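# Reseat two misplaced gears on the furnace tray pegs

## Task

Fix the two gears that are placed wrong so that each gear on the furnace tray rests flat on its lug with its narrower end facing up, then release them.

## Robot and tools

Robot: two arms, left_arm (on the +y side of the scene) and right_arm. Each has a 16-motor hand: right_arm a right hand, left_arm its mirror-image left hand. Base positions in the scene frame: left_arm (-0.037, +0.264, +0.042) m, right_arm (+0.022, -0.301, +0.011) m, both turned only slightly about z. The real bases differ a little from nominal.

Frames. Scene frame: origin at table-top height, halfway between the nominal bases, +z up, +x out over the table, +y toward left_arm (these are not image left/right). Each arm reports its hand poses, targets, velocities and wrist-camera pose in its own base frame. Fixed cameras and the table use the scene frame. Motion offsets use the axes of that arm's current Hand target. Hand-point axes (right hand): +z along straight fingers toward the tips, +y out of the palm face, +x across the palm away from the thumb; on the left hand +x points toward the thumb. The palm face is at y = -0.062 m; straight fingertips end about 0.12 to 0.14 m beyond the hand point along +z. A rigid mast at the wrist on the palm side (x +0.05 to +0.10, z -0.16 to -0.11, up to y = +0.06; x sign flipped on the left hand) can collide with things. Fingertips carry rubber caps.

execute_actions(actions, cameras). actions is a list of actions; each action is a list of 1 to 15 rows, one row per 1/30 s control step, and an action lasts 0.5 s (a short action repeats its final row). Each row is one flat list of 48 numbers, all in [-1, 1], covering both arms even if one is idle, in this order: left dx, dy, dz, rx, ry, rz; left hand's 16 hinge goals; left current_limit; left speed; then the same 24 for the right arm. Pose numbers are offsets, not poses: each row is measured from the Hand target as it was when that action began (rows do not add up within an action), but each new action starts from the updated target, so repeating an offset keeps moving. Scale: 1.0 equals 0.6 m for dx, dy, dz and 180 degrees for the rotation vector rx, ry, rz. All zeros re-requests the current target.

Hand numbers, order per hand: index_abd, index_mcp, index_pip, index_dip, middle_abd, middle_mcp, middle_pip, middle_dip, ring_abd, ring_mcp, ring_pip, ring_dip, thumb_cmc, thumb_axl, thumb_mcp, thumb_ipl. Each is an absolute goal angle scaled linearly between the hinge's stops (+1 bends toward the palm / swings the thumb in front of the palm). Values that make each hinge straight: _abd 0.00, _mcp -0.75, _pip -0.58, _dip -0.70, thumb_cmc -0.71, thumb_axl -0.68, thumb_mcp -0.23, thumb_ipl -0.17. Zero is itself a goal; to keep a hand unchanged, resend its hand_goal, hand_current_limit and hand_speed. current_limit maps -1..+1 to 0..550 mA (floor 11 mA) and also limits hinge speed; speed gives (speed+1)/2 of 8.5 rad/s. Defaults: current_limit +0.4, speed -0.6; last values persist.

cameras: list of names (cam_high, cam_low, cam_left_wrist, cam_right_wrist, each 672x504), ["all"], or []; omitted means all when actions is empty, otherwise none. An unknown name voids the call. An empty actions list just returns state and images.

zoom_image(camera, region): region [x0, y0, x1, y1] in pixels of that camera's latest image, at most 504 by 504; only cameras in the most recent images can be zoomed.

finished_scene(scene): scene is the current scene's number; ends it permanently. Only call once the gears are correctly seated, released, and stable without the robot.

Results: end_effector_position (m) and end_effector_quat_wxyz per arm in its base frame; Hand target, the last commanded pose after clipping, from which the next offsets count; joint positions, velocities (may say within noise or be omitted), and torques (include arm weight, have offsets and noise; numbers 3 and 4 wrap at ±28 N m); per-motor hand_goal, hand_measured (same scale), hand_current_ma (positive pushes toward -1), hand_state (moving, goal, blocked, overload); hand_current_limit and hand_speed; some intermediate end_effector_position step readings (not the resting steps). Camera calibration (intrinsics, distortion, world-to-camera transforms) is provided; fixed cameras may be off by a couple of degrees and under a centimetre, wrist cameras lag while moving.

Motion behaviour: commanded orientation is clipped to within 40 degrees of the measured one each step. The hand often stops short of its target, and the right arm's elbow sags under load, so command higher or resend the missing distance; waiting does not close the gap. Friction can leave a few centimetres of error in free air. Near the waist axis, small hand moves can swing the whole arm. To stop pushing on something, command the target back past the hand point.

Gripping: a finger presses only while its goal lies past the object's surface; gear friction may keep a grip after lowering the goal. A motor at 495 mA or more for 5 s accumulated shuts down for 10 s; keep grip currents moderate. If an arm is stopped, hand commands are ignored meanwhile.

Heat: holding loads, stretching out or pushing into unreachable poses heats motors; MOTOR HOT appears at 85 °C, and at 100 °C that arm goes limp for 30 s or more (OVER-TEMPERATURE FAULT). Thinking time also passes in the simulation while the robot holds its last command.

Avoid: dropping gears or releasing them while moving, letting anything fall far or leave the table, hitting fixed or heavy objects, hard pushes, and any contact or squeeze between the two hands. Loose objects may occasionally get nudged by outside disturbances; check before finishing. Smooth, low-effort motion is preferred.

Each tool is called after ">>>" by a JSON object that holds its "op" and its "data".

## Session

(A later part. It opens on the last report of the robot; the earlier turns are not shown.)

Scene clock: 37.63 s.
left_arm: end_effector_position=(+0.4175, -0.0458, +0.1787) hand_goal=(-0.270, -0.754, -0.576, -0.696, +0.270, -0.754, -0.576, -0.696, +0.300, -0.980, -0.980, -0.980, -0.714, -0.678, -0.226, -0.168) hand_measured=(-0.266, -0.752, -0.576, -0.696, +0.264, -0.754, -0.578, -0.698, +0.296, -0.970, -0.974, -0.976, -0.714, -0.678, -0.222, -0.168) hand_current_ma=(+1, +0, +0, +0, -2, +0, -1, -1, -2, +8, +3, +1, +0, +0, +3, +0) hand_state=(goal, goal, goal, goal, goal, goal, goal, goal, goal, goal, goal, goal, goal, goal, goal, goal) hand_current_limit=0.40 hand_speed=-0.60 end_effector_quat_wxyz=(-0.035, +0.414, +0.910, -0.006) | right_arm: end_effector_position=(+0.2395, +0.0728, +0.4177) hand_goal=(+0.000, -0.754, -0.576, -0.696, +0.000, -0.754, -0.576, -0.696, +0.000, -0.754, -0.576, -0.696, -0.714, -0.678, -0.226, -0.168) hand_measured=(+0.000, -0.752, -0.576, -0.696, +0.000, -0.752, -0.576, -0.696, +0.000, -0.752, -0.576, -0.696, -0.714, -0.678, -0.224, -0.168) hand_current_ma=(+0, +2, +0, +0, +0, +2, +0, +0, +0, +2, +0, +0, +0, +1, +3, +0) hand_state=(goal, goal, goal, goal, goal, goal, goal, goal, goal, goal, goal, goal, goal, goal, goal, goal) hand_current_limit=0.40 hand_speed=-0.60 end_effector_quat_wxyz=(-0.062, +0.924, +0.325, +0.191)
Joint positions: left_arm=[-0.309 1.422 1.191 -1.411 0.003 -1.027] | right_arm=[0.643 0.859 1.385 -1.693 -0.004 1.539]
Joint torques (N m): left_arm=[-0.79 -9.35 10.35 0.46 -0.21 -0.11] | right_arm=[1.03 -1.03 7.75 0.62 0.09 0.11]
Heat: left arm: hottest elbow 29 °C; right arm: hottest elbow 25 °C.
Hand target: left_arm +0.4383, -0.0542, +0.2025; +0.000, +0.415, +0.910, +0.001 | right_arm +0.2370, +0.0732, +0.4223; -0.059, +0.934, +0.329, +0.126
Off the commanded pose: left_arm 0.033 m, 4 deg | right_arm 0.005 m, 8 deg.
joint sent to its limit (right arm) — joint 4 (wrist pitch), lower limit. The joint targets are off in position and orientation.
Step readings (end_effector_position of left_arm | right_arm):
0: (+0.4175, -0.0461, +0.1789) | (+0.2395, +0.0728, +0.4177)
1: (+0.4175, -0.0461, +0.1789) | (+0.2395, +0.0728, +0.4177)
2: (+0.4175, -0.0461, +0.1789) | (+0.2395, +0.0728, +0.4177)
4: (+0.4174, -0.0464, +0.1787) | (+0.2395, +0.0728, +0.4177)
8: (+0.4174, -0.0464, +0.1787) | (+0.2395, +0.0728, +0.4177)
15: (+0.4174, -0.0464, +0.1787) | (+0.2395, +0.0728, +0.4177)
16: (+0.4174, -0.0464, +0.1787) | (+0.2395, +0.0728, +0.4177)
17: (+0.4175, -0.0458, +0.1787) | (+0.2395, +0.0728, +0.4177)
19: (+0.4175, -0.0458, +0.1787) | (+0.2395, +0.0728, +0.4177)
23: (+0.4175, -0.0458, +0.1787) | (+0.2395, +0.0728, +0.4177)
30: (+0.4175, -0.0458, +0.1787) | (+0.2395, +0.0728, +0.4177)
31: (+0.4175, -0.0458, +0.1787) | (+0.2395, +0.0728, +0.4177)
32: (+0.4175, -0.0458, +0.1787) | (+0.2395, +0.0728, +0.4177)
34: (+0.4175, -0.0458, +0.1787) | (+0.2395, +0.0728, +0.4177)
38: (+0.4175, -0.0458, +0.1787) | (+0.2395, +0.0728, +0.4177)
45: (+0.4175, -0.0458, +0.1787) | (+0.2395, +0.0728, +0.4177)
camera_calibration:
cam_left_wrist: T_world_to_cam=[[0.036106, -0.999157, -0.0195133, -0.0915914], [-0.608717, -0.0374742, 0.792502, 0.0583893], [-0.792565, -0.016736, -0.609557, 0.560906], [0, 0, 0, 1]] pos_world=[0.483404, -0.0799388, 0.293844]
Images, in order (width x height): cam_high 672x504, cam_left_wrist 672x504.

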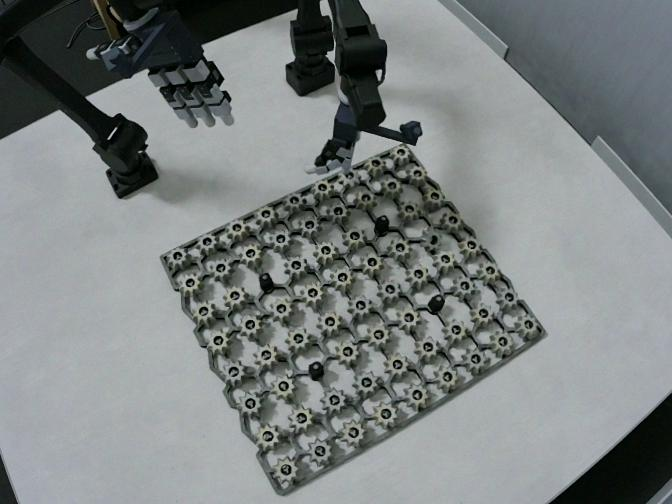

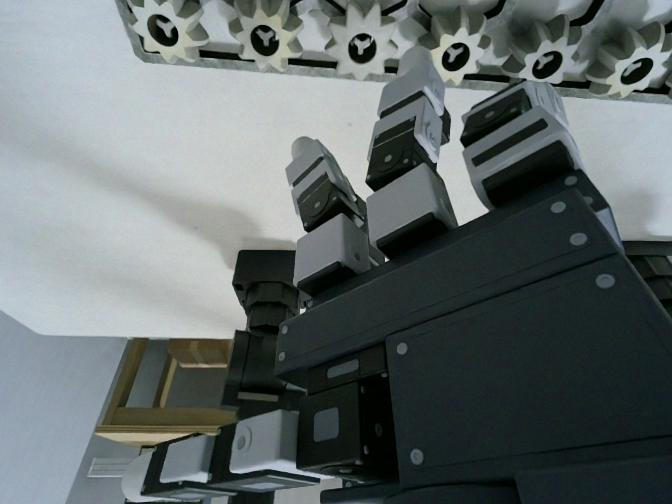

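>>> {"op": "execute_actions", "data": {"actions": [[[-0.008,0.004,0.05,-0.0122,-0.019,0,-0.27,-0.754,-0.576,-0.696,0.27,-0.754,-0.576,-0.696,0.3,-0.98,-0.98,-0.98,-0.714,-0.678,-0.226,-0.168,0.4,-0.6,0,0,0,0,0,0,0,-0.754,-0.576,-0.696,0,-0.754,-0.576,-0.696,0,-0.754,-0.576,-0.696,-0.714,-0.678,-0.226,-0.168,0.4,-0.6]]], "cameras": ["cam_left_wrist","cam_high"]}}

>>> {"op": "zoom_image", "data": {"camera": "cam_left_wrist", "region": [240, 0, 480, 180]}}

>>> {"op": "zoom_image", "data": {"camera": "cam_high", "region": [290, 110, 410, 200]}}

Scene clock: 39.30 s.
left_arm: end_effector_position=(+0.4363, -0.0517, +0.1614) hand_goal=(-0.270, -0.754, -0.576, -0.696, +0.270, -0.754, -0.576, -0.696, +0.300, -0.980, -0.980, -0.980, -0.714, -0.678, -0.226, -0.168) hand_measured=(-0.266, -0.752, -0.576, -0.696, +0.266, -0.754, -0.578, -0.698, +0.296, -0.970, -0.974, -0.976, -0.714, -0.678, -0.222, -0.168) hand_current_ma=(+1, +0, +0, +0, -2, +0, -1, -1, -1, +7, +3, +1, +0, +0, +3, +0) hand_state=(goal, goal, goal, goal, goal, goal, goal, goal, goal, goal, goal, goal, goal, goal, goal, goal) hand_current_limit=0.40 hand_speed=-0.60 end_effector_quat_wxyz=(+0.014, +0.414, +0.910, +0.000) | right_arm: end_effector_position=(+0.2395, +0.0728, +0.4177) hand_goal=(+0.000, -0.754, -0.576, -0.696, +0.000, -0.754, -0.576, -0.696, +0.000, -0.754, -0.576, -0.696, -0.714, -0.678, -0.226, -0.168) hand_measured=(+0.000, -0.752, -0.576, -0.696, +0.000, -0.752, -0.576, -0.696, +0.000, -0.752, -0.576, -0.696, -0.714, -0.678, -0.224, -0.168) hand_current_ma=(+0, +2, +0, +0, +0, +2, +0, +0, +0, +2, +0, +0, +0, +1, +3, +0) hand_state=(goal, goal, goal, goal, goal, goal, goal, goal, goal, goal, goal, goal, goal, goal, goal, goal) hand_current_limit=0.40 hand_speed=-0.60 end_effector_quat_wxyz=(-0.062, +0.924, +0.325, +0.191)
Joint positions: left_arm=[-0.309 1.422 1.139 -1.259 0.003 -1.027] | right_arm=[0.643 0.859 1.385 -1.693 -0.004 1.539]
Joint torques (N m): left_arm=[-0.97 -10.05 6.98 0.88 -0.3 -0.1] | right_arm=[0.97 -0.79 7.72 0.59 0.08 0.11]
Heat: left arm: hottest elbow 29 °C; right arm: hottest elbow 26 °C.
Hand target: left_arm +0.4433, -0.0562, +0.1725; +0.035, +0.415, +0.909, +0.006 | right_arm +0.2370, +0.0732, +0.4223; -0.059, +0.934, +0.329, +0.126
Off the commanded pose: left_arm 0.014 m, 2 deg | right_arm 0.005 m, 8 deg.
joint sent to its limit (right arm) — joint 4 (wrist pitch), lower limit. The joint targets are off in position and orientation.
Step readings (end_effector_position of left_arm | right_arm):
0: (+0.4175, -0.0458, +0.1787) | (+0.2395, +0.0728, +0.4177)
1: (+0.4175, -0.0458, +0.1787) | (+0.2395, +0.0728, +0.4177)
2: (+0.4192, -0.0463, +0.1782) | (+0.2395, +0.0728, +0.4177)
4: (+0.4279, -0.0491, +0.1770) | (+0.2395, +0.0728, +0.4177)
8: (+0.4364, -0.0518, +0.1685) | (+0.2395, +0.0728, +0.4177)
15: (+0.4352, -0.0514, +0.1612) | (+0.2395, +0.0728, +0.4177)
camera_calibration:
cam_left_wrist: T_world_to_cam=[[0.0363908, -0.999237, 0.0142013, -0.104188], [-0.681182, -0.0144048, 0.731973, 0.125934], [-0.731209, -0.0363107, -0.681186, 0.548837], [0, 0, 0, 1]] pos_world=[0.49089, -0.0823661, 0.28316]
Images, in order (width x height): cam_high 672x504, cam_left_wrist 672x504.

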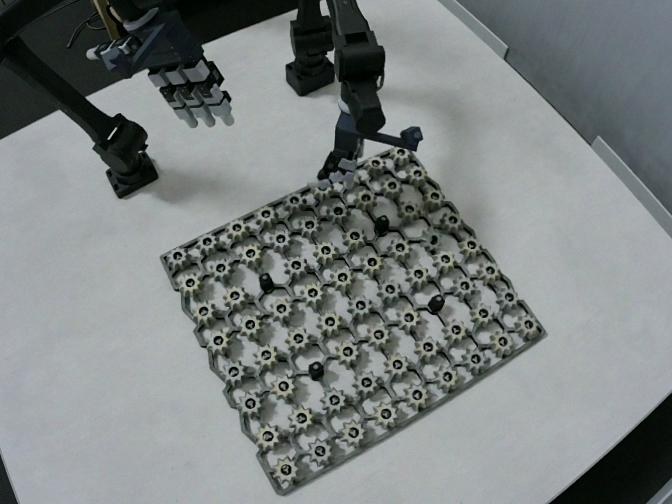

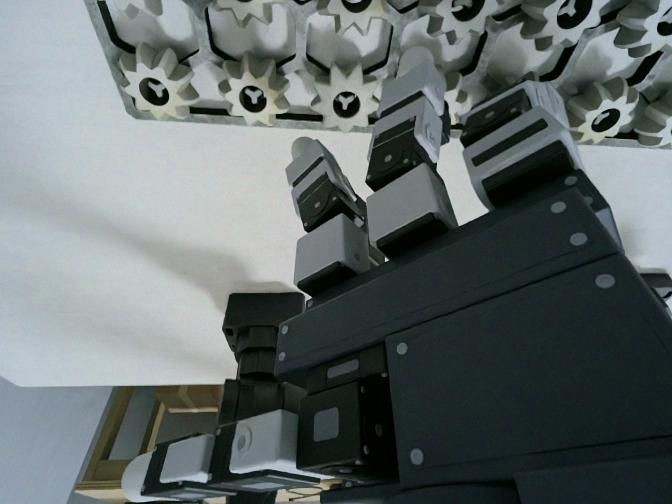

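Scaled by 2.100 from the camera's 672x504 image, which has a finer 960x720 frame.

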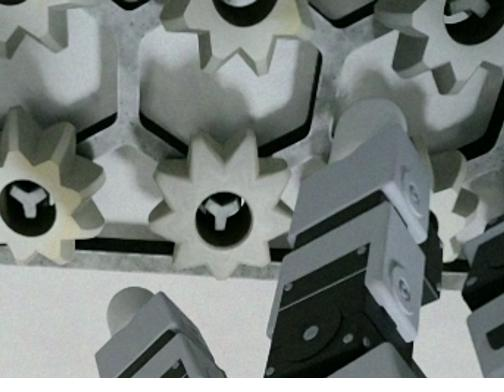

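Scaled by 4.200 from the camera's 672x504 image, which has a finer 960x720 frame.

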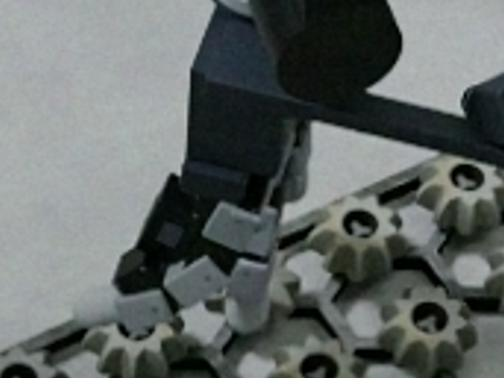

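>>> {"op": "execute_actions", "data": {"actions": [[[0.0197,-0.0162,0.0485,0,0,0,-0.27,-0.754,-0.576,-0.696,0.27,-0.754,-0.576,-0.696,0.3,-0.98,-0.98,-0.98,-0.714,-0.678,-0.226,-0.168,0.4,-0.6,0,0,0,0,0,0,0,-0.754,-0.576,-0.696,0,-0.754,-0.576,-0.696,0,-0.754,-0.576,-0.696,-0.714,-0.678,-0.226,-0.168,0.4,-0.6]]], "cameras": ["cam_left_wrist","cam_high"]}}

>>> {"op": "zoom_image", "data": {"camera": "cam_left_wrist", "region": [240, 0, 480, 180]}}

>>> {"op": "zoom_image", "data": {"camera": "cam_high", "region": [290, 110, 410, 200]}}

Scene clock: 41.00 s.
left_arm: end_effector_position=(+0.4222, -0.0472, +0.1291) hand_goal=(-0.270, -0.754, -0.576, -0.696, +0.270, -0.754, -0.576, -0.696, +0.300, -0.980, -0.980, -0.980, -0.714, -0.678, -0.226, -0.168) hand_measured=(-0.266, -0.752, -0.576, -0.696, +0.266, -0.754, -0.578, -0.698, +0.296, -0.970, -0.974, -0.976, -0.714, -0.678, -0.222, -0.168) hand_current_ma=(+1, +0, +0, +0, -2, +0, -1, -1, -1, +7, +3, +1, +0, +0, +3, +0) hand_state=(goal, goal, goal, goal, goal, goal, goal, goal, goal, goal, goal, goal, goal, goal, goal, goal) hand_current_limit=0.40 hand_speed=-0.60 end_effector_quat_wxyz=(+0.011, +0.414, +0.910, +0.000) | right_arm: end_effector_position=(+0.2395, +0.0728, +0.4177) hand_goal=(+0.000, -0.754, -0.576, -0.696, +0.000, -0.754, -0.576, -0.696, +0.000, -0.754, -0.576, -0.696, -0.714, -0.678, -0.226, -0.168) hand_measured=(+0.000, -0.752, -0.576, -0.696, +0.000, -0.752, -0.576, -0.696, +0.000, -0.752, -0.576, -0.696, -0.714, -0.678, -0.224, -0.168) hand_current_ma=(+0, +2, +0, +0, +0, +2, +0, +0, +0, +2, +0, +0, +0, +1, +3, +0) hand_state=(goal, goal, goal, goal, goal, goal, goal, goal, goal, goal, goal, goal, goal, goal, goal, goal) hand_current_limit=0.40 hand_speed=-0.60 end_effector_quat_wxyz=(-0.062, +0.924, +0.325, +0.191)
Joint positions: left_arm=[-0.309 1.416 1.044 -1.176 0.003 -1.027] | right_arm=[0.643 0.859 1.385 -1.693 -0.004 1.539]
Joint torques (N m): left_arm=[-0.91 -10.23 6.98 0.9 -0.3 -0.11] | right_arm=[1.03 -0.79 7.73 0.62 0.09 0.12]
Heat: left arm: hottest elbow 29 °C; right arm: hottest elbow 26 °C.
Hand target: left_arm +0.4303, -0.0541, +0.1424; +0.035, +0.415, +0.909, +0.006 | right_arm +0.2370, +0.0732, +0.4223; -0.059, +0.934, +0.329, +0.126
Off the commanded pose: left_arm 0.017 m, 3 deg | right_arm 0.005 m, 8 deg.
joint sent to its limit (right arm) — joint 4 (wrist pitch), lower limit. The joint targets are off in position and orientation.
Step readings (end_effector_position of left_arm | right_arm):
0: (+0.4363, -0.0517, +0.1614) | (+0.2395, +0.0728, +0.4177)
1: (+0.4363, -0.0517, +0.1614) | (+0.2395, +0.0728, +0.4177)
2: (+0.4363, -0.0518, +0.1599) | (+0.2395, +0.0728, +0.4177)
4: (+0.4349, -0.0513, +0.1529) | (+0.2395, +0.0728, +0.4177)
8: (+0.4223, -0.0473, +0.1333) | (+0.2395, +0.0728, +0.4177)
15: (+0.4218, -0.0471, +0.1290) | (+0.2395, +0.0728, +0.4177)
camera_calibration:
cam_left_wrist: T_world_to_cam=[[0.0364519, -0.999261, 0.0122188, -0.0984722], [-0.676893, -0.0156937, 0.735914, 0.137651], [-0.735178, -0.0350963, -0.676965, 0.51786], [0, 0, 0, 1]] pos_world=[0.477484, -0.0780643, 0.250477]
Images, in order (width x height): cam_high 672x504, cam_left_wrist 672x504.

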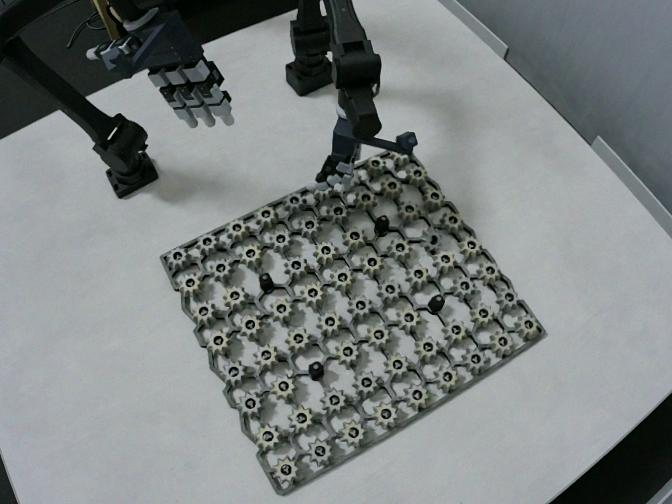

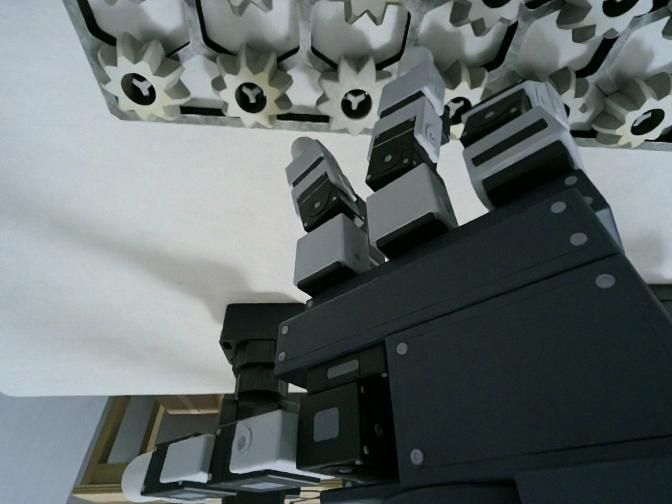

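Scaled by 2.100 from the camera's 672x504 image, which has a finer 960x720 frame.

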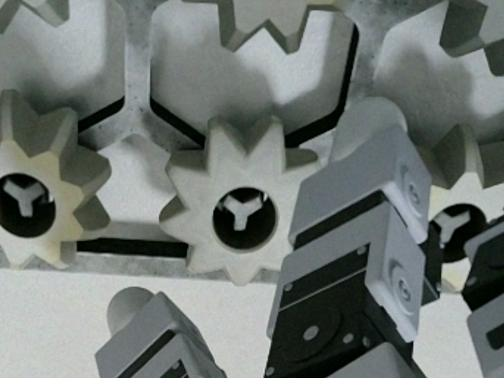

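Scaled by 4.200 from the camera's 672x504 image, which has a finer 960x720 frame.

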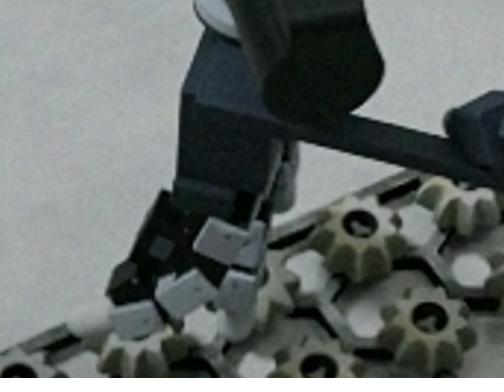

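>>> {"op": "execute_actions", "data": {"actions": [[[0.003,-0.0027,0.0333,0,0,0,-0.27,-0.754,-0.576,-0.696,0.27,-0.754,-0.576,-0.696,0.3,-0.98,-0.98,-0.98,-0.714,-0.678,-0.226,-0.168,0.4,-0.6,0,0,0,0,0,0,0,-0.754,-0.576,-0.696,0,-0.754,-0.576,-0.696,0,-0.754,-0.576,-0.696,-0.714,-0.678,-0.226,-0.168,0.4,-0.6]]], "cameras": ["cam_left_wrist","cam_high"]}}

>>> {"op": "zoom_image", "data": {"camera": "cam_left_wrist", "region": [240, 0, 480, 180]}}

Scene clock: 42.20 s.
left_arm: end_effector_position=(+0.4219, -0.0478, +0.1161) hand_goal=(-0.270, -0.754, -0.576, -0.696, +0.270, -0.754, -0.576, -0.696, +0.300, -0.980, -0.980, -0.980, -0.714, -0.678, -0.226, -0.168) hand_measured=(-0.266, -0.752, -0.576, -0.696, +0.266, -0.754, -0.578, -0.698, +0.296, -0.970, -0.974, -0.976, -0.714, -0.678, -0.222, -0.168) hand_current_ma=(+1, +0, +0, +0, -2, +0, -1, -1, -1, +7, +3, +1, +0, +0, +3, +0) hand_state=(goal, goal, goal, goal, goal, goal, goal, goal, goal, goal, goal, goal, goal, goal, goal, goal) hand_current_limit=0.40 hand_speed=-0.60 end_effector_quat_wxyz=(+0.020, +0.415, +0.910, +0.001) | right_arm: end_effector_position=(+0.2395, +0.0728, +0.4177) hand_goal=(+0.000, -0.754, -0.576, -0.696, +0.000, -0.754, -0.576, -0.696, +0.000, -0.754, -0.576, -0.696, -0.714, -0.678, -0.226, -0.168) hand_measured=(+0.000, -0.752, -0.576, -0.696, +0.000, -0.752, -0.576, -0.696, +0.000, -0.752, -0.576, -0.696, -0.714, -0.678, -0.224, -0.168) hand_current_ma=(+0, +2, +0, +0, +0, +2, +0, +0, +0, +2, +0, +0, +0, +1, +3, +0) hand_state=(goal, goal, goal, goal, goal, goal, goal, goal, goal, goal, goal, goal, goal, goal, goal, goal) hand_current_limit=0.40 hand_speed=-0.60 end_effector_quat_wxyz=(-0.062, +0.924, +0.325, +0.191)
Joint positions: left_arm=[-0.311 1.419 1.009 -1.121 0.003 -1.027] | right_arm=[0.643 0.859 1.385 -1.693 -0.004 1.539]
Joint torques (N m): left_arm=[-1.03 -8.94 6.68 1.01 -0.3 -0.13] | right_arm=[1.03 -0.79 7.76 0.61 0.09 0.11]
Heat: left arm: hottest elbow 29 °C; right arm: hottest elbow 26 °C.
Hand target: left_arm +0.4292, -0.0542, +0.1223; +0.035, +0.415, +0.909, +0.006 | right_arm +0.2370, +0.0732, +0.4223; -0.059, +0.934, +0.329, +0.126
Off the commanded pose: left_arm 0.012 m, 2 deg | right_arm 0.005 m, 8 deg.
joint sent to its limit (right arm) — joint 4 (wrist pitch), lower limit. The joint targets are off in position and orientation.
Step readings (end_effector_position of left_arm | right_arm):
0: (+0.4222, -0.0472, +0.1291) | (+0.2395, +0.0728, +0.4177)
1: (+0.4222, -0.0472, +0.1291) | (+0.2395, +0.0728, +0.4177)
2: (+0.4227, -0.0474, +0.1286) | (+0.2395, +0.0728, +0.4177)
4: (+0.4240, -0.0478, +0.1257) | (+0.2395, +0.0728, +0.4177)
8: (+0.4217, -0.0478, +0.1193) | (+0.2395, +0.0728, +0.4177)
15: (+0.4215, -0.0477, +0.1160) | (+0.2395, +0.0728, +0.4177)
camera_calibration:
cam_left_wrist: T_world_to_cam=[[0.0346717, -0.999239, 0.017884, -0.098848], [-0.68865, -0.0109188, 0.725012, 0.153457], [-0.724265, -0.0374533, -0.688504, 0.505473], [0, 0, 0, 1]] pos_world=[0.475202, -0.0781656, 0.23853]
Images, in order (width x height): cam_high 672x504, cam_left_wrist 672x504.

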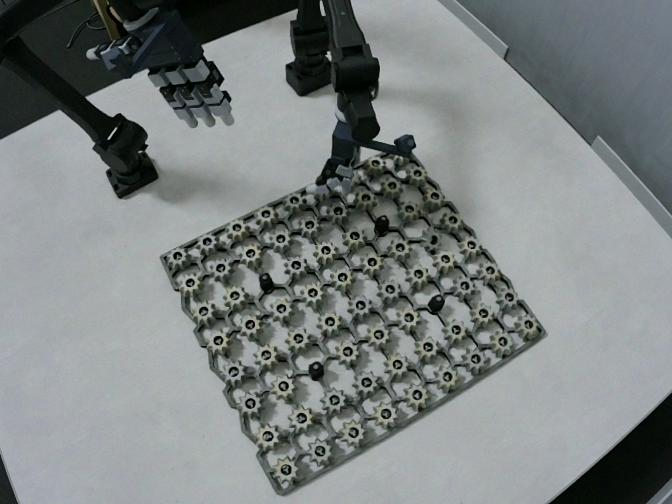

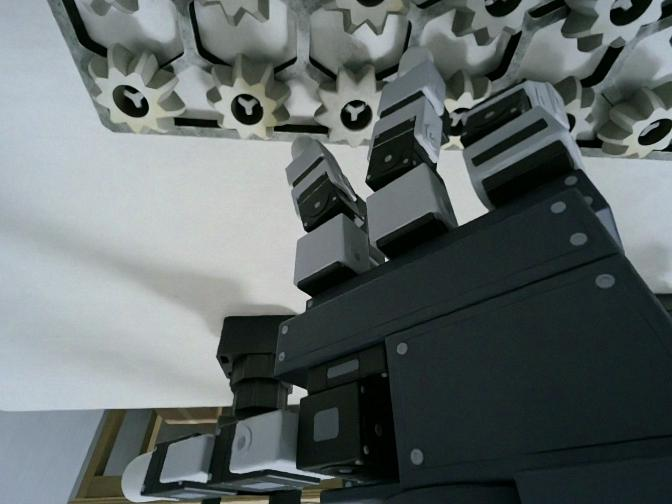

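Scaled by 2.100 from the camera's 672x504 image, which has a finer 960x720 frame.

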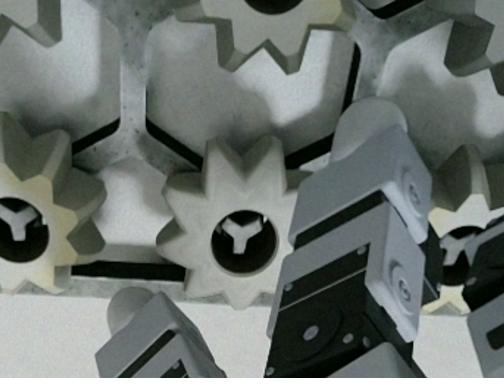

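>>> {"op": "execute_actions", "data": {"actions": [[[0.001,0.0,0.02,0,0,0,-0.27,-0.754,-0.576,-0.696,0.27,-0.754,-0.576,-0.696,0.3,-0.98,-0.98,-0.98,-0.714,-0.678,-0.226,-0.168,0.4,-0.6,0,0,0,0,0,0,0,-0.754,-0.576,-0.696,0,-0.754,-0.576,-0.696,0,-0.754,-0.576,-0.696,-0.714,-0.678,-0.226,-0.168,0.4,-0.6]]], "cameras": ["cam_left_wrist","cam_low","cam_high"]}}

>>> {"op": "zoom_image", "data": {"camera": "cam_left_wrist", "region": [240, 0, 480, 180]}}

>>> {"op": "zoom_image", "data": {"camera": "cam_high", "region": [290, 110, 410, 200]}}

Scene clock: 43.30 s.
left_arm: end_effector_position=(+0.4217, -0.0478, +0.1029) hand_goal=(-0.270, -0.754, -0.576, -0.696, +0.270, -0.754, -0.576, -0.696, +0.300, -0.980, -0.980, -0.980, -0.714, -0.678, -0.226, -0.168) hand_measured=(-0.266, -0.752, -0.576, -0.696, +0.266, -0.754, -0.578, -0.698, +0.296, -0.970, -0.974, -0.976, -0.714, -0.678, -0.222, -0.168) hand_current_ma=(+1, +0, +0, +0, -2, +0, -1, -1, -1, +7, +3, +1, +0, +0, +3, +0) hand_state=(goal, goal, goal, goal, goal, goal, goal, goal, goal, goal, goal, goal, goal, goal, goal, goal) hand_current_limit=0.40 hand_speed=-0.60 end_effector_quat_wxyz=(+0.018, +0.415, +0.910, +0.001) | right_arm: end_effector_position=(+0.2395, +0.0728, +0.4177) hand_goal=(+0.000, -0.754, -0.576, -0.696, +0.000, -0.754, -0.576, -0.696, +0.000, -0.754, -0.576, -0.696, -0.714, -0.678, -0.226, -0.168) hand_measured=(+0.000, -0.752, -0.576, -0.696, +0.000, -0.752, -0.576, -0.696, +0.000, -0.752, -0.576, -0.696, -0.714, -0.678, -0.224, -0.168) hand_current_ma=(+0, +2, +0, +0, +0, +2, +0, +0, +0, +2, +0, +0, +0, +1, +3, +0) hand_state=(goal, goal, goal, goal, goal, goal, goal, goal, goal, goal, goal, goal, goal, goal, goal, goal) hand_current_limit=0.40 hand_speed=-0.60 end_effector_quat_wxyz=(-0.062, +0.924, +0.325, +0.191)
Joint positions: left_arm=[-0.311 1.436 0.989 -1.087 0.003 -1.027] | right_arm=[0.643 0.859 1.385 -1.693 -0.004 1.539]
Joint torques (N m): left_arm=[-0.79 -8.82 6.63 0.98 -0.3 -0.11] | right_arm=[0.97 -0.73 7.72 0.61 0.08 0.11]
Heat: left arm: hottest elbow 29 °C; right arm: hottest elbow 26 °C.
Hand target: left_arm +0.4297, -0.0540, +0.1103; +0.035, +0.415, +0.909, +0.006 | right_arm +0.2370, +0.0732, +0.4223; -0.059, +0.934, +0.329, +0.126
Off the commanded pose: left_arm 0.012 m, 2 deg | right_arm 0.005 m, 8 deg.
joint sent to its limit (right arm) — joint 4 (wrist pitch), lower limit. The joint targets are off in position and orientation.
Step readings (end_effector_position of left_arm | right_arm):
0: (+0.4219, -0.0478, +0.1161) | (+0.2395, +0.0728, +0.4177)
1: (+0.4219, -0.0478, +0.1161) | (+0.2395, +0.0728, +0.4177)
2: (+0.4220, -0.0479, +0.1156) | (+0.2395, +0.0728, +0.4177)
4: (+0.4231, -0.0482, +0.1136) | (+0.2395, +0.0728, +0.4177)
8: (+0.4223, -0.0480, +0.1075) | (+0.2395, +0.0728, +0.4177)
15: (+0.4214, -0.0477, +0.1029) | (+0.2395, +0.0728, +0.4177)
camera_calibration:
cam_left_wrist: T_world_to_cam=[[0.0347564, -0.999254, 0.0168619, -0.0984309], [-0.686528, -0.0116112, 0.727011, 0.161785], [-0.726272, -0.0368444, -0.686419, 0.497069], [0, 0, 0, 1]] pos_world=[0.475499, -0.0781647, 0.225238]
Images, in order (width x height): cam_high 672x504, cam_low 672x504, cam_left_wrist 672x504.

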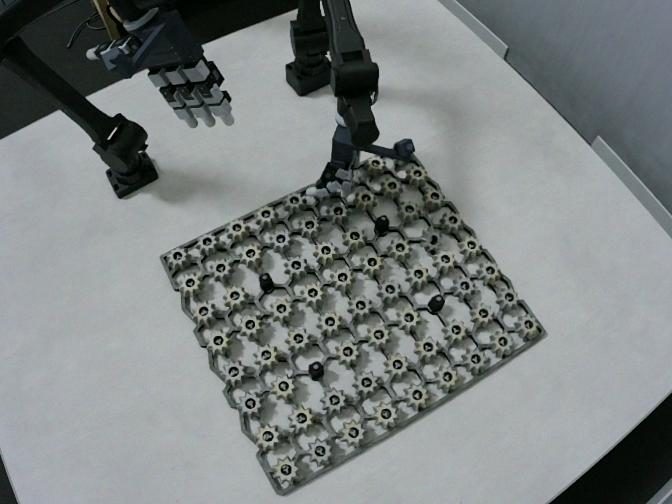

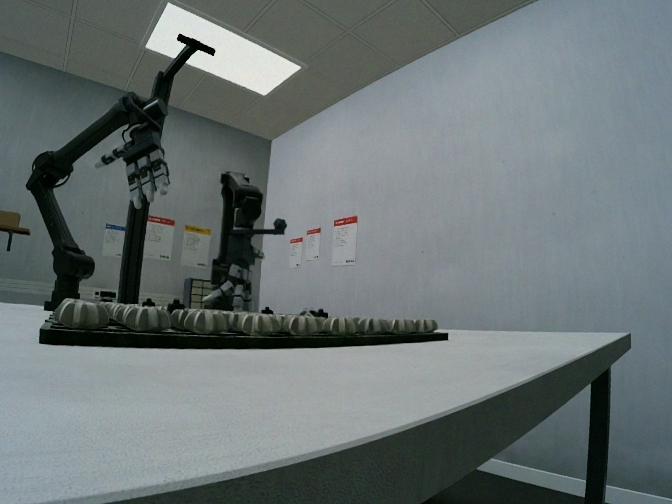

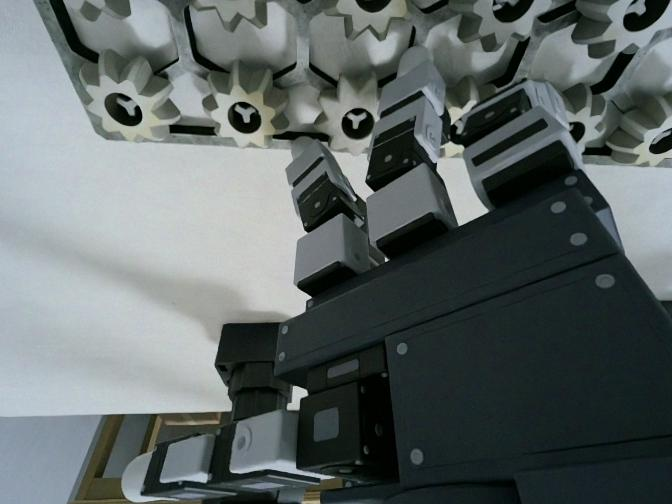

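Scaled by 2.100 from the camera's 672x504 image, which has a finer 960x720 frame.

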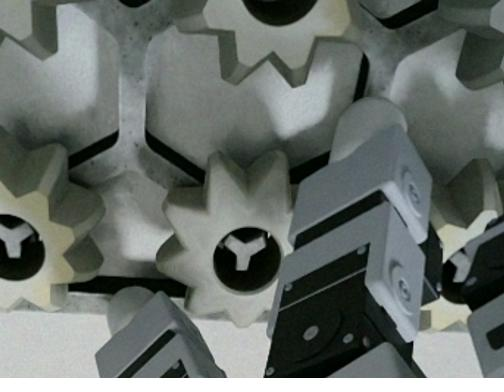

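Scaled by 4.200 from the camera's 672x504 image, which has a finer 960x720 frame.

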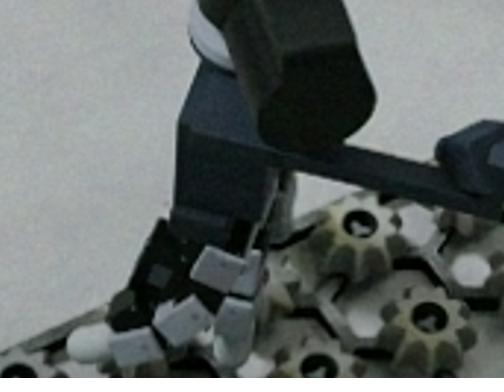

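>>> {"op": "execute_actions", "data": {"actions": [[[0,0.0,-0.006,0,0,0,-0.15,-0.754,-0.576,-0.696,0.15,-0.754,-0.576,-0.696,0.3,-0.98,-0.98,-0.98,-0.714,-0.678,-0.226,-0.168,0.4,-0.8,0,0,0,0,0,0,0,-0.754,-0.576,-0.696,0,-0.754,-0.576,-0.696,0,-0.754,-0.576,-0.696,-0.714,-0.678,-0.226,-0.168,0.4,-0.6]],[[0,0.0,0,0,0,0,-0.05,-0.754,-0.576,-0.696,0.05,-0.754,-0.576,-0.696,0.3,-0.98,-0.98,-0.98,-0.714,-0.678,-0.226,-0.168,0.4,-0.8,0,0,0,0,0,0,0,-0.754,-0.576,-0.696,0,-0.754,-0.576,-0.696,0,-0.754,-0.576,-0.696,-0.714,-0.678,-0.226,-0.168,0.4,-0.6]]], "cameras": ["cam_left_wrist"]}}

>>> {"op": "zoom_image", "data": {"camera": "cam_left_wrist", "region": [240, 0, 480, 180]}}

Scene clock: 45.03 s.
left_arm: end_effector_position=(+0.4223, -0.0460, +0.1039) hand_goal=(-0.050, -0.754, -0.576, -0.696, +0.050, -0.754, -0.576, -0.696, +0.300, -0.980, -0.980, -0.980, -0.714, -0.678, -0.226, -0.168) hand_measured=(-0.126, -0.752, -0.576, -0.696, +0.128, -0.752, -0.576, -0.698, +0.296, -0.970, -0.974, -0.976, -0.714, -0.678, -0.222, -0.168) hand_current_ma=(-131, +0, +0, +0, +134, +1, +0, +0, -1, +7, +3, +1, +0, +0, +3, +0) hand_state=(blocked, goal, goal, goal, blocked, goal, goal, goal, goal, goal, goal, goal, goal, goal, goal, goal) hand_current_limit=0.40 hand_speed=-0.80 end_effector_quat_wxyz=(+0.017, +0.415, +0.910, +0.006) | right_arm: end_effector_position=(+0.2395, +0.0728, +0.4177) hand_goal=(+0.000, -0.754, -0.576, -0.696, +0.000, -0.754, -0.576, -0.696, +0.000, -0.754, -0.576, -0.696, -0.714, -0.678, -0.226, -0.168) hand_measured=(+0.000, -0.752, -0.576, -0.696, +0.000, -0.752, -0.576, -0.696, +0.000, -0.752, -0.576, -0.696, -0.714, -0.678, -0.224, -0.168) hand_current_ma=(+0, +2, +0, +0, +0, +2, +0, +0, +0, +2, +0, +0, +0, +1, +3, +0) hand_state=(goal, goal, goal, goal, goal, goal, goal, goal, goal, goal, goal, goal, goal, goal, goal, goal) hand_current_limit=0.40 hand_speed=-0.60 end_effector_quat_wxyz=(-0.062, +0.924, +0.325, +0.191)
Joint positions: left_arm=[-0.311 1.436 0.989 -1.087 -0.008 -1.027] | right_arm=[0.643 0.859 1.385 -1.693 -0.004 1.539]
Joint torques (N m): left_arm=[-0.79 -9.58 6.93 0.62 -0.32 -0.12] | right_arm=[1.03 -0.91 7.72 0.61 0.09 0.12]
Heat: left arm: hottest elbow 29 °C; right arm: hottest elbow 26 °C.
Hand target: left_arm +0.4294, -0.0539, +0.1139; +0.035, +0.415, +0.909, +0.006 | right_arm +0.2370, +0.0732, +0.4223; -0.059, +0.934, +0.329, +0.126
Off the commanded pose: left_arm 0.015 m, 2 deg | right_arm 0.005 m, 8 deg.
joint sent to its limit (right arm) — joint 4 (wrist pitch), lower limit. The joint targets are off in position and orientation.
Step readings (end_effector_position of left_arm | right_arm):
0: (+0.4217, -0.0478, +0.1029) | (+0.2395, +0.0728, +0.4177)
1: (+0.4217, -0.0478, +0.1029) | (+0.2395, +0.0728, +0.4177)
2: (+0.4217, -0.0478, +0.1029) | (+0.2395, +0.0728, +0.4177)
4: (+0.4217, -0.0478, +0.1029) | (+0.2395, +0.0728, +0.4177)
8: (+0.4220, -0.0470, +0.1033) | (+0.2395, +0.0728, +0.4177)
15: (+0.4220, -0.0470, +0.1033) | (+0.2395, +0.0728, +0.4177)
16: (+0.4220, -0.0470, +0.1033) | (+0.2395, +0.0728, +0.4177)
17: (+0.4220, -0.0470, +0.1033) | (+0.2395, +0.0728, +0.4177)
19: (+0.4223, -0.0460, +0.1039) | (+0.2395, +0.0728, +0.4177)
23: (+0.4223, -0.0460, +0.1039) | (+0.2395, +0.0728, +0.4177)
30: (+0.4223, -0.0460, +0.1039) | (+0.2395, +0.0728, +0.4177)
camera_calibration:
cam_left_wrist: T_world_to_cam=[[0.035099, -0.999361, 0.00670602, -0.0958135], [-0.688847, -0.0193307, 0.724649, 0.162388], [-0.724057, -0.0300539, -0.689085, 0.497721], [0, 0, 0, 1]] pos_world=[0.475602, -0.0776548, 0.22594]
Images, in order (width x height): cam_left_wrist 672x504.

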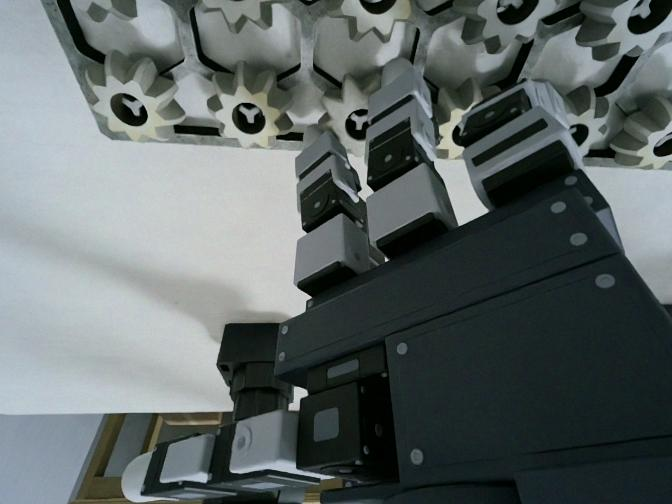

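Scaled by 2.100 from the camera's 672x504 image, which has a finer 960x720 frame.

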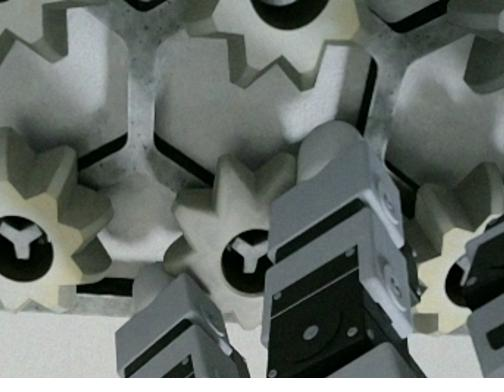

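>>> {"op": "execute_actions", "data": {"actions": [[[0,0.0,0,0,0,0,0.02,-0.754,-0.576,-0.696,-0.02,-0.754,-0.576,-0.696,0.3,-0.98,-0.98,-0.98,-0.714,-0.678,-0.226,-0.168,0.4,-0.8,0,0,0,0,0,0,0,-0.754,-0.576,-0.696,0,-0.754,-0.576,-0.696,0,-0.754,-0.576,-0.696,-0.714,-0.678,-0.226,-0.168,0.4,-0.6]],[[0,0.0,-0.04,0,0,0,0.02,-0.754,-0.576,-0.696,-0.02,-0.754,-0.576,-0.696,0.3,-0.98,-0.98,-0.98,-0.714,-0.678,-0.226,-0.168,0.4,-0.8,0,0,0,0,0,0,0,-0.754,-0.576,-0.696,0,-0.754,-0.576,-0.696,0,-0.754,-0.576,-0.696,-0.714,-0.678,-0.226,-0.168,0.4,-0.6]]], "cameras": ["cam_left_wrist"]}}

>>> {"op": "zoom_image", "data": {"camera": "cam_left_wrist", "region": [240, 0, 480, 180]}}

Scene clock: 46.50 s.
left_arm: end_effector_position=(+0.4176, -0.0475, +0.1061) hand_goal=(+0.020, -0.754, -0.576, -0.696, -0.020, -0.754, -0.576, -0.696, +0.300, -0.980, -0.980, -0.980, -0.714, -0.678, -0.226, -0.168) hand_measured=(-0.116, -0.742, -0.570, -0.694, +0.124, -0.740, -0.568, -0.692, +0.296, -0.970, -0.974, -0.976, -0.714, -0.678, -0.222, -0.168) hand_current_ma=(-321, +9, +2, +0, +355, +13, +4, +1, -1, +6, +3, +1, +0, +0, +3, +0) hand_state=(blocked, goal, goal, goal, blocked, goal, goal, goal, goal, goal, goal, goal, goal, goal, goal, goal) hand_current_limit=0.40 hand_speed=-0.80 end_effector_quat_wxyz=(+0.013, +0.416, +0.909, +0.001) | right_arm: end_effector_position=(+0.2395, +0.0728, +0.4177) hand_goal=(+0.000, -0.754, -0.576, -0.696, +0.000, -0.754, -0.576, -0.696, +0.000, -0.754, -0.576, -0.696, -0.714, -0.678, -0.226, -0.168) hand_measured=(+0.000, -0.752, -0.576, -0.696, +0.000, -0.752, -0.576, -0.696, +0.000, -0.752, -0.576, -0.696, -0.714, -0.678, -0.224, -0.168) hand_current_ma=(+0, +2, +0, +0, +0, +2, +0, +0, +0, +2, +0, +0, +0, +1, +3, +0) hand_state=(goal, goal, goal, goal, goal, goal, goal, goal, goal, goal, goal, goal, goal, goal, goal, goal) hand_current_limit=0.40 hand_speed=-0.60 end_effector_quat_wxyz=(-0.062, +0.924, +0.325, +0.191)
Joint positions: left_arm=[-0.314 1.427 0.989 -1.106 0.001 -1.027] | right_arm=[0.643 0.859 1.385 -1.693 -0.004 1.539]
Joint torques (N m): left_arm=[-0.85 -11.22 9.57 -0.68 -0.29 -0.11] | right_arm=[0.97 -0.85 7.72 0.62 0.09 0.11]
Heat: left arm: hottest elbow 29 °C; right arm: hottest elbow 26 °C.
Hand target: left_arm +0.4278, -0.0535, +0.1378; +0.035, +0.415, +0.909, +0.006 | right_arm +0.2370, +0.0732, +0.4223; -0.059, +0.934, +0.329, +0.126
Off the commanded pose: left_arm 0.034 m, 3 deg | right_arm 0.005 m, 8 deg.
joint sent to its limit (right arm) — joint 4 (wrist pitch), lower limit. The joint targets are off in position and orientation.
Step readings (end_effector_position of left_arm | right_arm):
0: (+0.4223, -0.0460, +0.1039) | (+0.2395, +0.0728, +0.4177)
1: (+0.4223, -0.0460, +0.1039) | (+0.2395, +0.0728, +0.4177)
2: (+0.4223, -0.0460, +0.1039) | (+0.2395, +0.0728, +0.4177)
4: (+0.4223, -0.0460, +0.1039) | (+0.2395, +0.0728, +0.4177)
8: (+0.4223, -0.0460, +0.1039) | (+0.2395, +0.0728, +0.4177)
15: (+0.4223, -0.0460, +0.1039) | (+0.2395, +0.0728, +0.4177)
16: (+0.4223, -0.0460, +0.1039) | (+0.2395, +0.0728, +0.4177)
17: (+0.4219, -0.0459, +0.1038) | (+0.2395, +0.0728, +0.4177)
19: (+0.4219, -0.0461, +0.1043) | (+0.2395, +0.0728, +0.4177)
23: (+0.4184, -0.0464, +0.1050) | (+0.2395, +0.0728, +0.4177)
30: (+0.4176, -0.0475, +0.1061) | (+0.2395, +0.0728, +0.4177)
camera_calibration:
cam_left_wrist: T_world_to_cam=[[0.0318593, -0.999416, 0.0123309, -0.0963588], [-0.680502, -0.0126537, 0.732637, 0.153466], [-0.732053, -0.0317325, -0.680508, 0.498173], [0, 0, 0, 1]] pos_world=[0.472193, -0.0785524, 0.227764]
Images, in order (width x height): cam_left_wrist 672x504.

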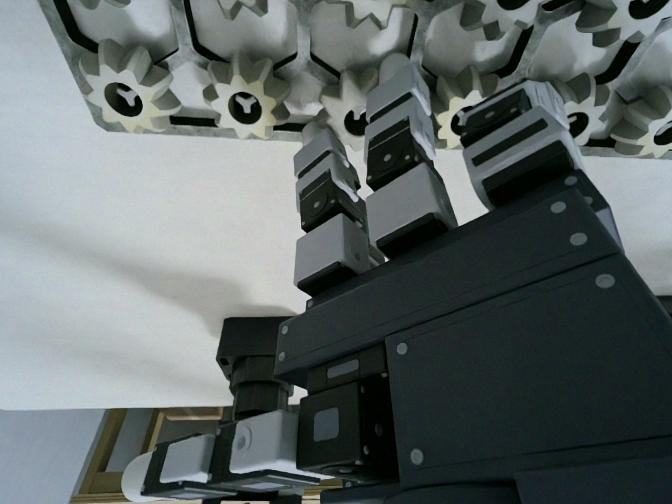

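Scaled by 2.100 from the camera's 672x504 image, which has a finer 960x720 frame.

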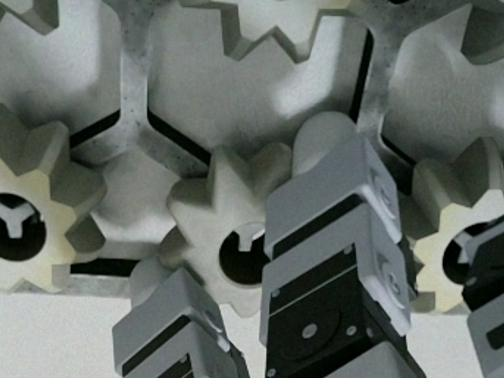

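>>> {"op": "execute_actions", "data": {"actions": [[[0,0.0,-0.035,0,0,0,0.02,-0.754,-0.576,-0.696,-0.02,-0.754,-0.576,-0.696,0.3,-0.98,-0.98,-0.98,-0.714,-0.678,-0.226,-0.168,0.4,-0.8,0,0,0,0,0,0,0,-0.754,-0.576,-0.696,0,-0.754,-0.576,-0.696,0,-0.754,-0.576,-0.696,-0.714,-0.678,-0.226,-0.168,0.4,-0.6]]], "cameras": ["cam_left_wrist"]}}

>>> {"op": "zoom_image", "data": {"camera": "cam_left_wrist", "region": [240, 0, 480, 180]}}

Scene clock: 47.50 s.
left_arm: end_effector_position=(+0.4108, -0.0453, +0.1340) hand_goal=(+0.020, -0.754, -0.576, -0.696, -0.020, -0.754, -0.576, -0.696, +0.300, -0.980, -0.980, -0.980, -0.714, -0.678, -0.226, -0.168) hand_measured=(+0.016, -0.748, -0.572, -0.694, -0.016, -0.748, -0.572, -0.694, +0.296, -0.972, -0.974, -0.976, -0.714, -0.678, -0.222, -0.168) hand_current_ma=(-1, +3, +1, +1, +1, +3, +1, +1, -1, +6, +2, +1, +0, +0, +3, +0) hand_state=(goal, goal, goal, goal, goal, goal, goal, goal, goal, goal, goal, goal, goal, goal, goal, goal) hand_current_limit=0.40 hand_speed=-0.80 end_effector_quat_wxyz=(+0.007, +0.416, +0.909, +0.000) | right_arm: end_effector_position=(+0.2395, +0.0728, +0.4177) hand_goal=(+0.000, -0.754, -0.576, -0.696, +0.000, -0.754, -0.576, -0.696, +0.000, -0.754, -0.576, -0.696, -0.714, -0.678, -0.226, -0.168) hand_measured=(+0.000, -0.752, -0.576, -0.696, +0.000, -0.752, -0.576, -0.696, +0.000, -0.752, -0.576, -0.696, -0.714, -0.678, -0.224, -0.168) hand_current_ma=(+0, +2, +0, +0, +0, +2, +0, +0, +0, +2, +0, +0, +0, +1, +3, +0) hand_state=(goal, goal, goal, goal, goal, goal, goal, goal, goal, goal, goal, goal, goal, goal, goal, goal) hand_current_limit=0.40 hand_speed=-0.60 end_effector_quat_wxyz=(-0.062, +0.924, +0.325, +0.191)
Joint positions: left_arm=[-0.314 1.385 1.027 -1.198 0.001 -1.027] | right_arm=[0.643 0.859 1.385 -1.693 -0.004 1.539]
Joint torques (N m): left_arm=[-0.91 -9.29 9.65 0.06 -0.29 -0.12] | right_arm=[1.08 -0.79 7.73 0.59 0.09 0.12]
Heat: left arm: hottest elbow 30 °C; right arm: hottest elbow 26 °C.
Hand target: left_arm +0.4263, -0.0531, +0.1588; +0.035, +0.415, +0.909, +0.006 | right_arm +0.2370, +0.0732, +0.4223; -0.059, +0.934, +0.329, +0.126
Off the commanded pose: left_arm 0.030 m, 3 deg | right_arm 0.005 m, 8 deg.
joint sent to its limit (right arm) — joint 4 (wrist pitch), lower limit. The joint targets are off in position and orientation.
Step readings (end_effector_position of left_arm | right_arm):
0: (+0.4176, -0.0475, +0.1061) | (+0.2395, +0.0728, +0.4177)
1: (+0.4172, -0.0474, +0.1060) | (+0.2395, +0.0728, +0.4177)
2: (+0.4175, -0.0474, +0.1066) | (+0.2395, +0.0728, +0.4177)
4: (+0.4169, -0.0473, +0.1102) | (+0.2395, +0.0728, +0.4177)
8: (+0.4154, -0.0468, +0.1222) | (+0.2395, +0.0728, +0.4177)
15: (+0.4111, -0.0454, +0.1341) | (+0.2395, +0.0728, +0.4177)
camera_calibration:
cam_left_wrist: T_world_to_cam=[[0.0319116, -0.999458, 0.00814101, -0.0937775], [-0.671903, -0.0154216, 0.740479, 0.1237], [-0.739951, -0.0290998, -0.672031, 0.514459], [0, 0, 0, 1]] pos_world=[0.466782, -0.0768483, 0.254899]
Images, in order (width x height): cam_left_wrist 672x504.

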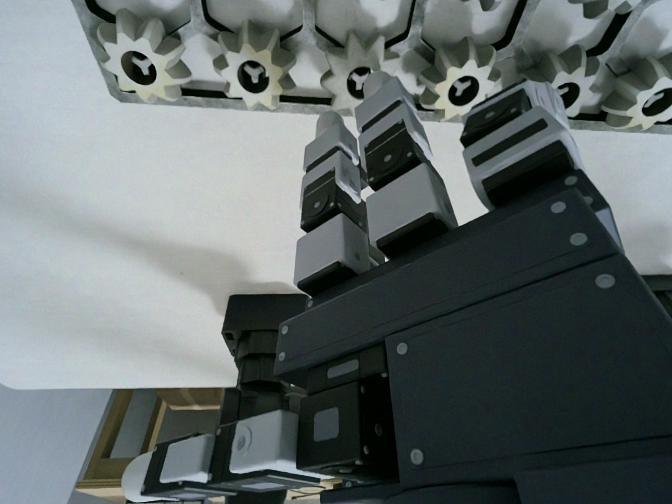

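Scaled by 2.100 from the camera's 672x504 image, which has a finer 960x720 frame.

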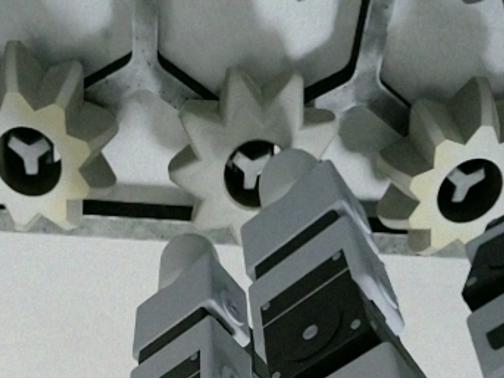

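>>> {"op": "execute_actions", "data": {"actions": [[[0.038,0.0033,-0.034,0,0,0,0,-0.754,-0.576,-0.696,0,-0.98,-0.98,-0.98,0.3,-0.98,-0.98,-0.98,-0.714,-0.678,-0.226,-0.168,0.4,-0.6,0,0,0,0,0,0,0,-0.754,-0.576,-0.696,0,-0.754,-0.576,-0.696,0,-0.754,-0.576,-0.696,-0.714,-0.678,-0.226,-0.168,0.4,-0.6]],[[0,0,0,0,0,0,0,-0.754,-0.576,-0.696,0,-0.98,-0.98,-0.98,0.3,-0.754,-0.576,-0.696,-0.714,-0.678,-0.226,-0.168,0.4,-0.6,0,0,0,0,0,0,0,-0.754,-0.576,-0.696,0,-0.754,-0.576,-0.696,0,-0.754,-0.576,-0.696,-0.714,-0.678,-0.226,-0.168,0.4,-0.6]],[[0,0,0,0,0,0,0,-0.754,-0.576,-0.696,0,-0.98,-0.98,-0.98,0,-0.754,-0.576,-0.696,-0.714,-0.678,-0.226,-0.168,0.4,-0.6,0,0,0,0,0,0,0,-0.754,-0.576,-0.696,0,-0.754,-0.576,-0.696,0,-0.754,-0.576,-0.696,-0.714,-0.678,-0.226,-0.168,0.4,-0.6]]], "cameras": ["cam_left_wrist","cam_high"]}}

>>> {"op": "zoom_image", "data": {"camera": "cam_left_wrist", "region": [240, 0, 480, 180]}}

>>> {"op": "zoom_image", "data": {"camera": "cam_high", "region": [290, 110, 410, 200]}}

Scene clock: 50.37 s.
left_arm: end_effector_position=(+0.3980, -0.0313, +0.1577) hand_goal=(+0.000, -0.754, -0.576, -0.696, +0.000, -0.980, -0.980, -0.980, +0.000, -0.754, -0.576, -0.696, -0.714, -0.678, -0.226, -0.168) hand_measured=(+0.002, -0.750, -0.572, -0.694, -0.004, -0.968, -0.974, -0.978, +0.002, -0.754, -0.578, -0.698, -0.714, -0.678, -0.222, -0.168) hand_current_ma=(+1, +2, +1, +1, -1, +9, +4, +1, +1, +0, -1, -1, +0, +0, +3, +0) hand_state=(goal, goal, goal, goal, goal, goal, goal, goal, goal, goal, goal, goal, goal, goal, goal, goal) hand_current_limit=0.40 hand_speed=-0.60 end_effector_quat_wxyz=(+0.013, +0.409, +0.912, +0.001) | right_arm: end_effector_position=(+0.2395, +0.0728, +0.4177) hand_goal=(+0.000, -0.754, -0.576, -0.696, +0.000, -0.754, -0.576, -0.696, +0.000, -0.754, -0.576, -0.696, -0.714, -0.678, -0.226, -0.168) hand_measured=(+0.000, -0.752, -0.576, -0.696, +0.000, -0.752, -0.576, -0.696, +0.000, -0.752, -0.576, -0.696, -0.714, -0.678, -0.224, -0.168) hand_current_ma=(+0, +2, +0, +0, +0, +2, +0, +0, +0, +2, +0, +0, +0, +1, +3, +0) hand_state=(goal, goal, goal, goal, goal, goal, goal, goal, goal, goal, goal, goal, goal, goal, goal, goal) hand_current_limit=0.40 hand_speed=-0.60 end_effector_quat_wxyz=(-0.062, +0.924, +0.325, +0.191)
Joint positions: left_arm=[-0.289 1.318 1.027 -1.255 0.001 -1.017] | right_arm=[0.643 0.859 1.385 -1.693 -0.004 1.539]
Joint torques (N m): left_arm=[0.38 -8.35 9.03 0.08 -0.22 0.04] | right_arm=[0.97 -0.85 7.72 0.62 0.09 0.11]
Heat: left arm: hottest elbow 30 °C; right arm: hottest elbow 26 °C.
Hand target: left_arm +0.4115, -0.0342, +0.1779; +0.035, +0.415, +0.909, +0.006 | right_arm +0.2370, +0.0732, +0.4223; -0.059, +0.934, +0.329, +0.126
Off the commanded pose: left_arm 0.024 m, 3 deg | right_arm 0.005 m, 8 deg.
joint sent to its limit (right arm) — joint 4 (wrist pitch), lower limit. The joint targets are off in position and orientation.
Step readings (end_effector_position of left_arm | right_arm):
0: (+0.4108, -0.0453, +0.1340) | (+0.2395, +0.0728, +0.4177)
1: (+0.4104, -0.0452, +0.1340) | (+0.2395, +0.0728, +0.4177)
2: (+0.4098, -0.0443, +0.1345) | (+0.2395, +0.0728, +0.4177)
4: (+0.4061, -0.0431, +0.1370) | (+0.2395, +0.0728, +0.4177)
8: (+0.4002, -0.0393, +0.1495) | (+0.2395, +0.0728, +0.4177)
15: (+0.3982, -0.0326, +0.1577) | (+0.2395, +0.0728, +0.4177)
16: (+0.3978, -0.0319, +0.1577) | (+0.2395, +0.0728, +0.4177)
17: (+0.3978, -0.0319, +0.1577) | (+0.2395, +0.0728, +0.4177)
19: (+0.3980, -0.0313, +0.1577) | (+0.2395, +0.0728, +0.4177)
23: (+0.3980, -0.0313, +0.1577) | (+0.2395, +0.0728, +0.4177)
30: (+0.3980, -0.0313, +0.1577) | (+0.2395, +0.0728, +0.4177)
31: (+0.3980, -0.0313, +0.1577) | (+0.2395, +0.0728, +0.4177)
32: (+0.3980, -0.0313, +0.1577) | (+0.2395, +0.0728, +0.4177)
34: (+0.3980, -0.0313, +0.1577) | (+0.2395, +0.0728, +0.4177)
38: (+0.3980, -0.0313, +0.1577) | (+0.2395, +0.0728, +0.4177)
45: (+0.3980, -0.0313, +0.1577) | (+0.2395, +0.0728, +0.4177)
camera_calibration:
cam_left_wrist: T_world_to_cam=[[0.0471986, -0.998818, 0.0116008, -0.0862526], [-0.679251, -0.0235781, 0.733527, 0.101583], [-0.732387, -0.0425013, -0.679561, 0.519131], [0, 0, 0, 1]] pos_world=[0.453276, -0.0616918, 0.279268]
Images, in order (width x height): cam_high 672x504, cam_left_wrist 672x504.

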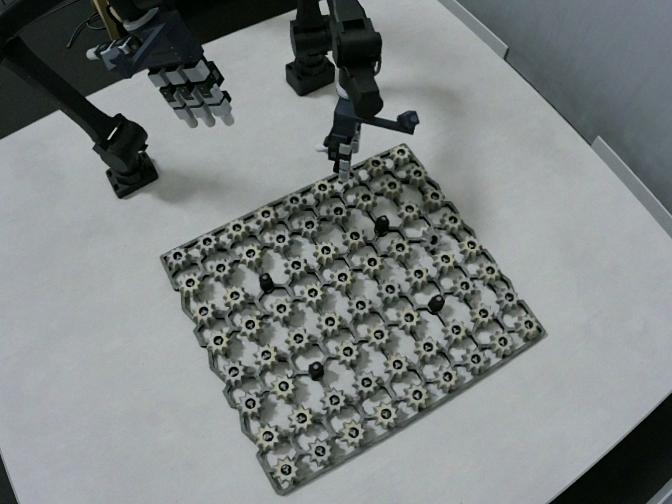

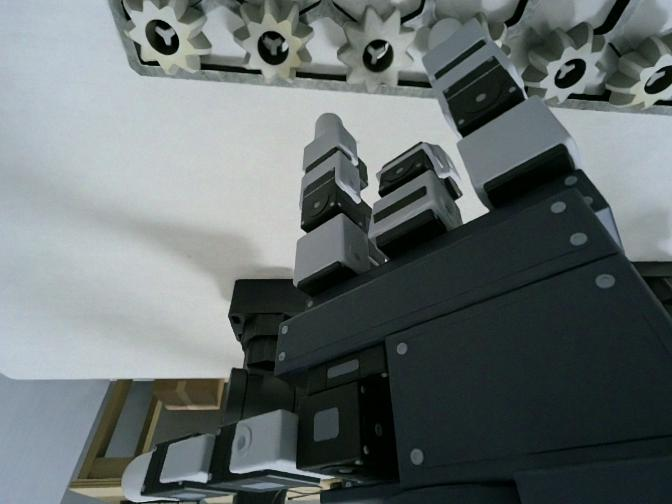

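Scaled by 2.100 from the camera's 672x504 image, which has a finer 960x720 frame.

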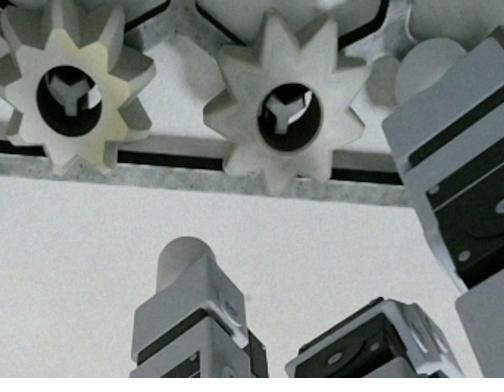

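Scaled by 4.200 from the camera's 672x504 image, which has a finer 960x720 frame.

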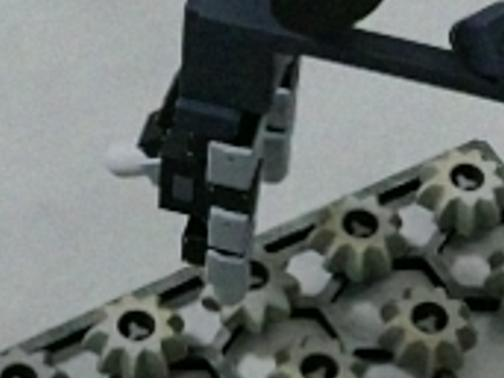

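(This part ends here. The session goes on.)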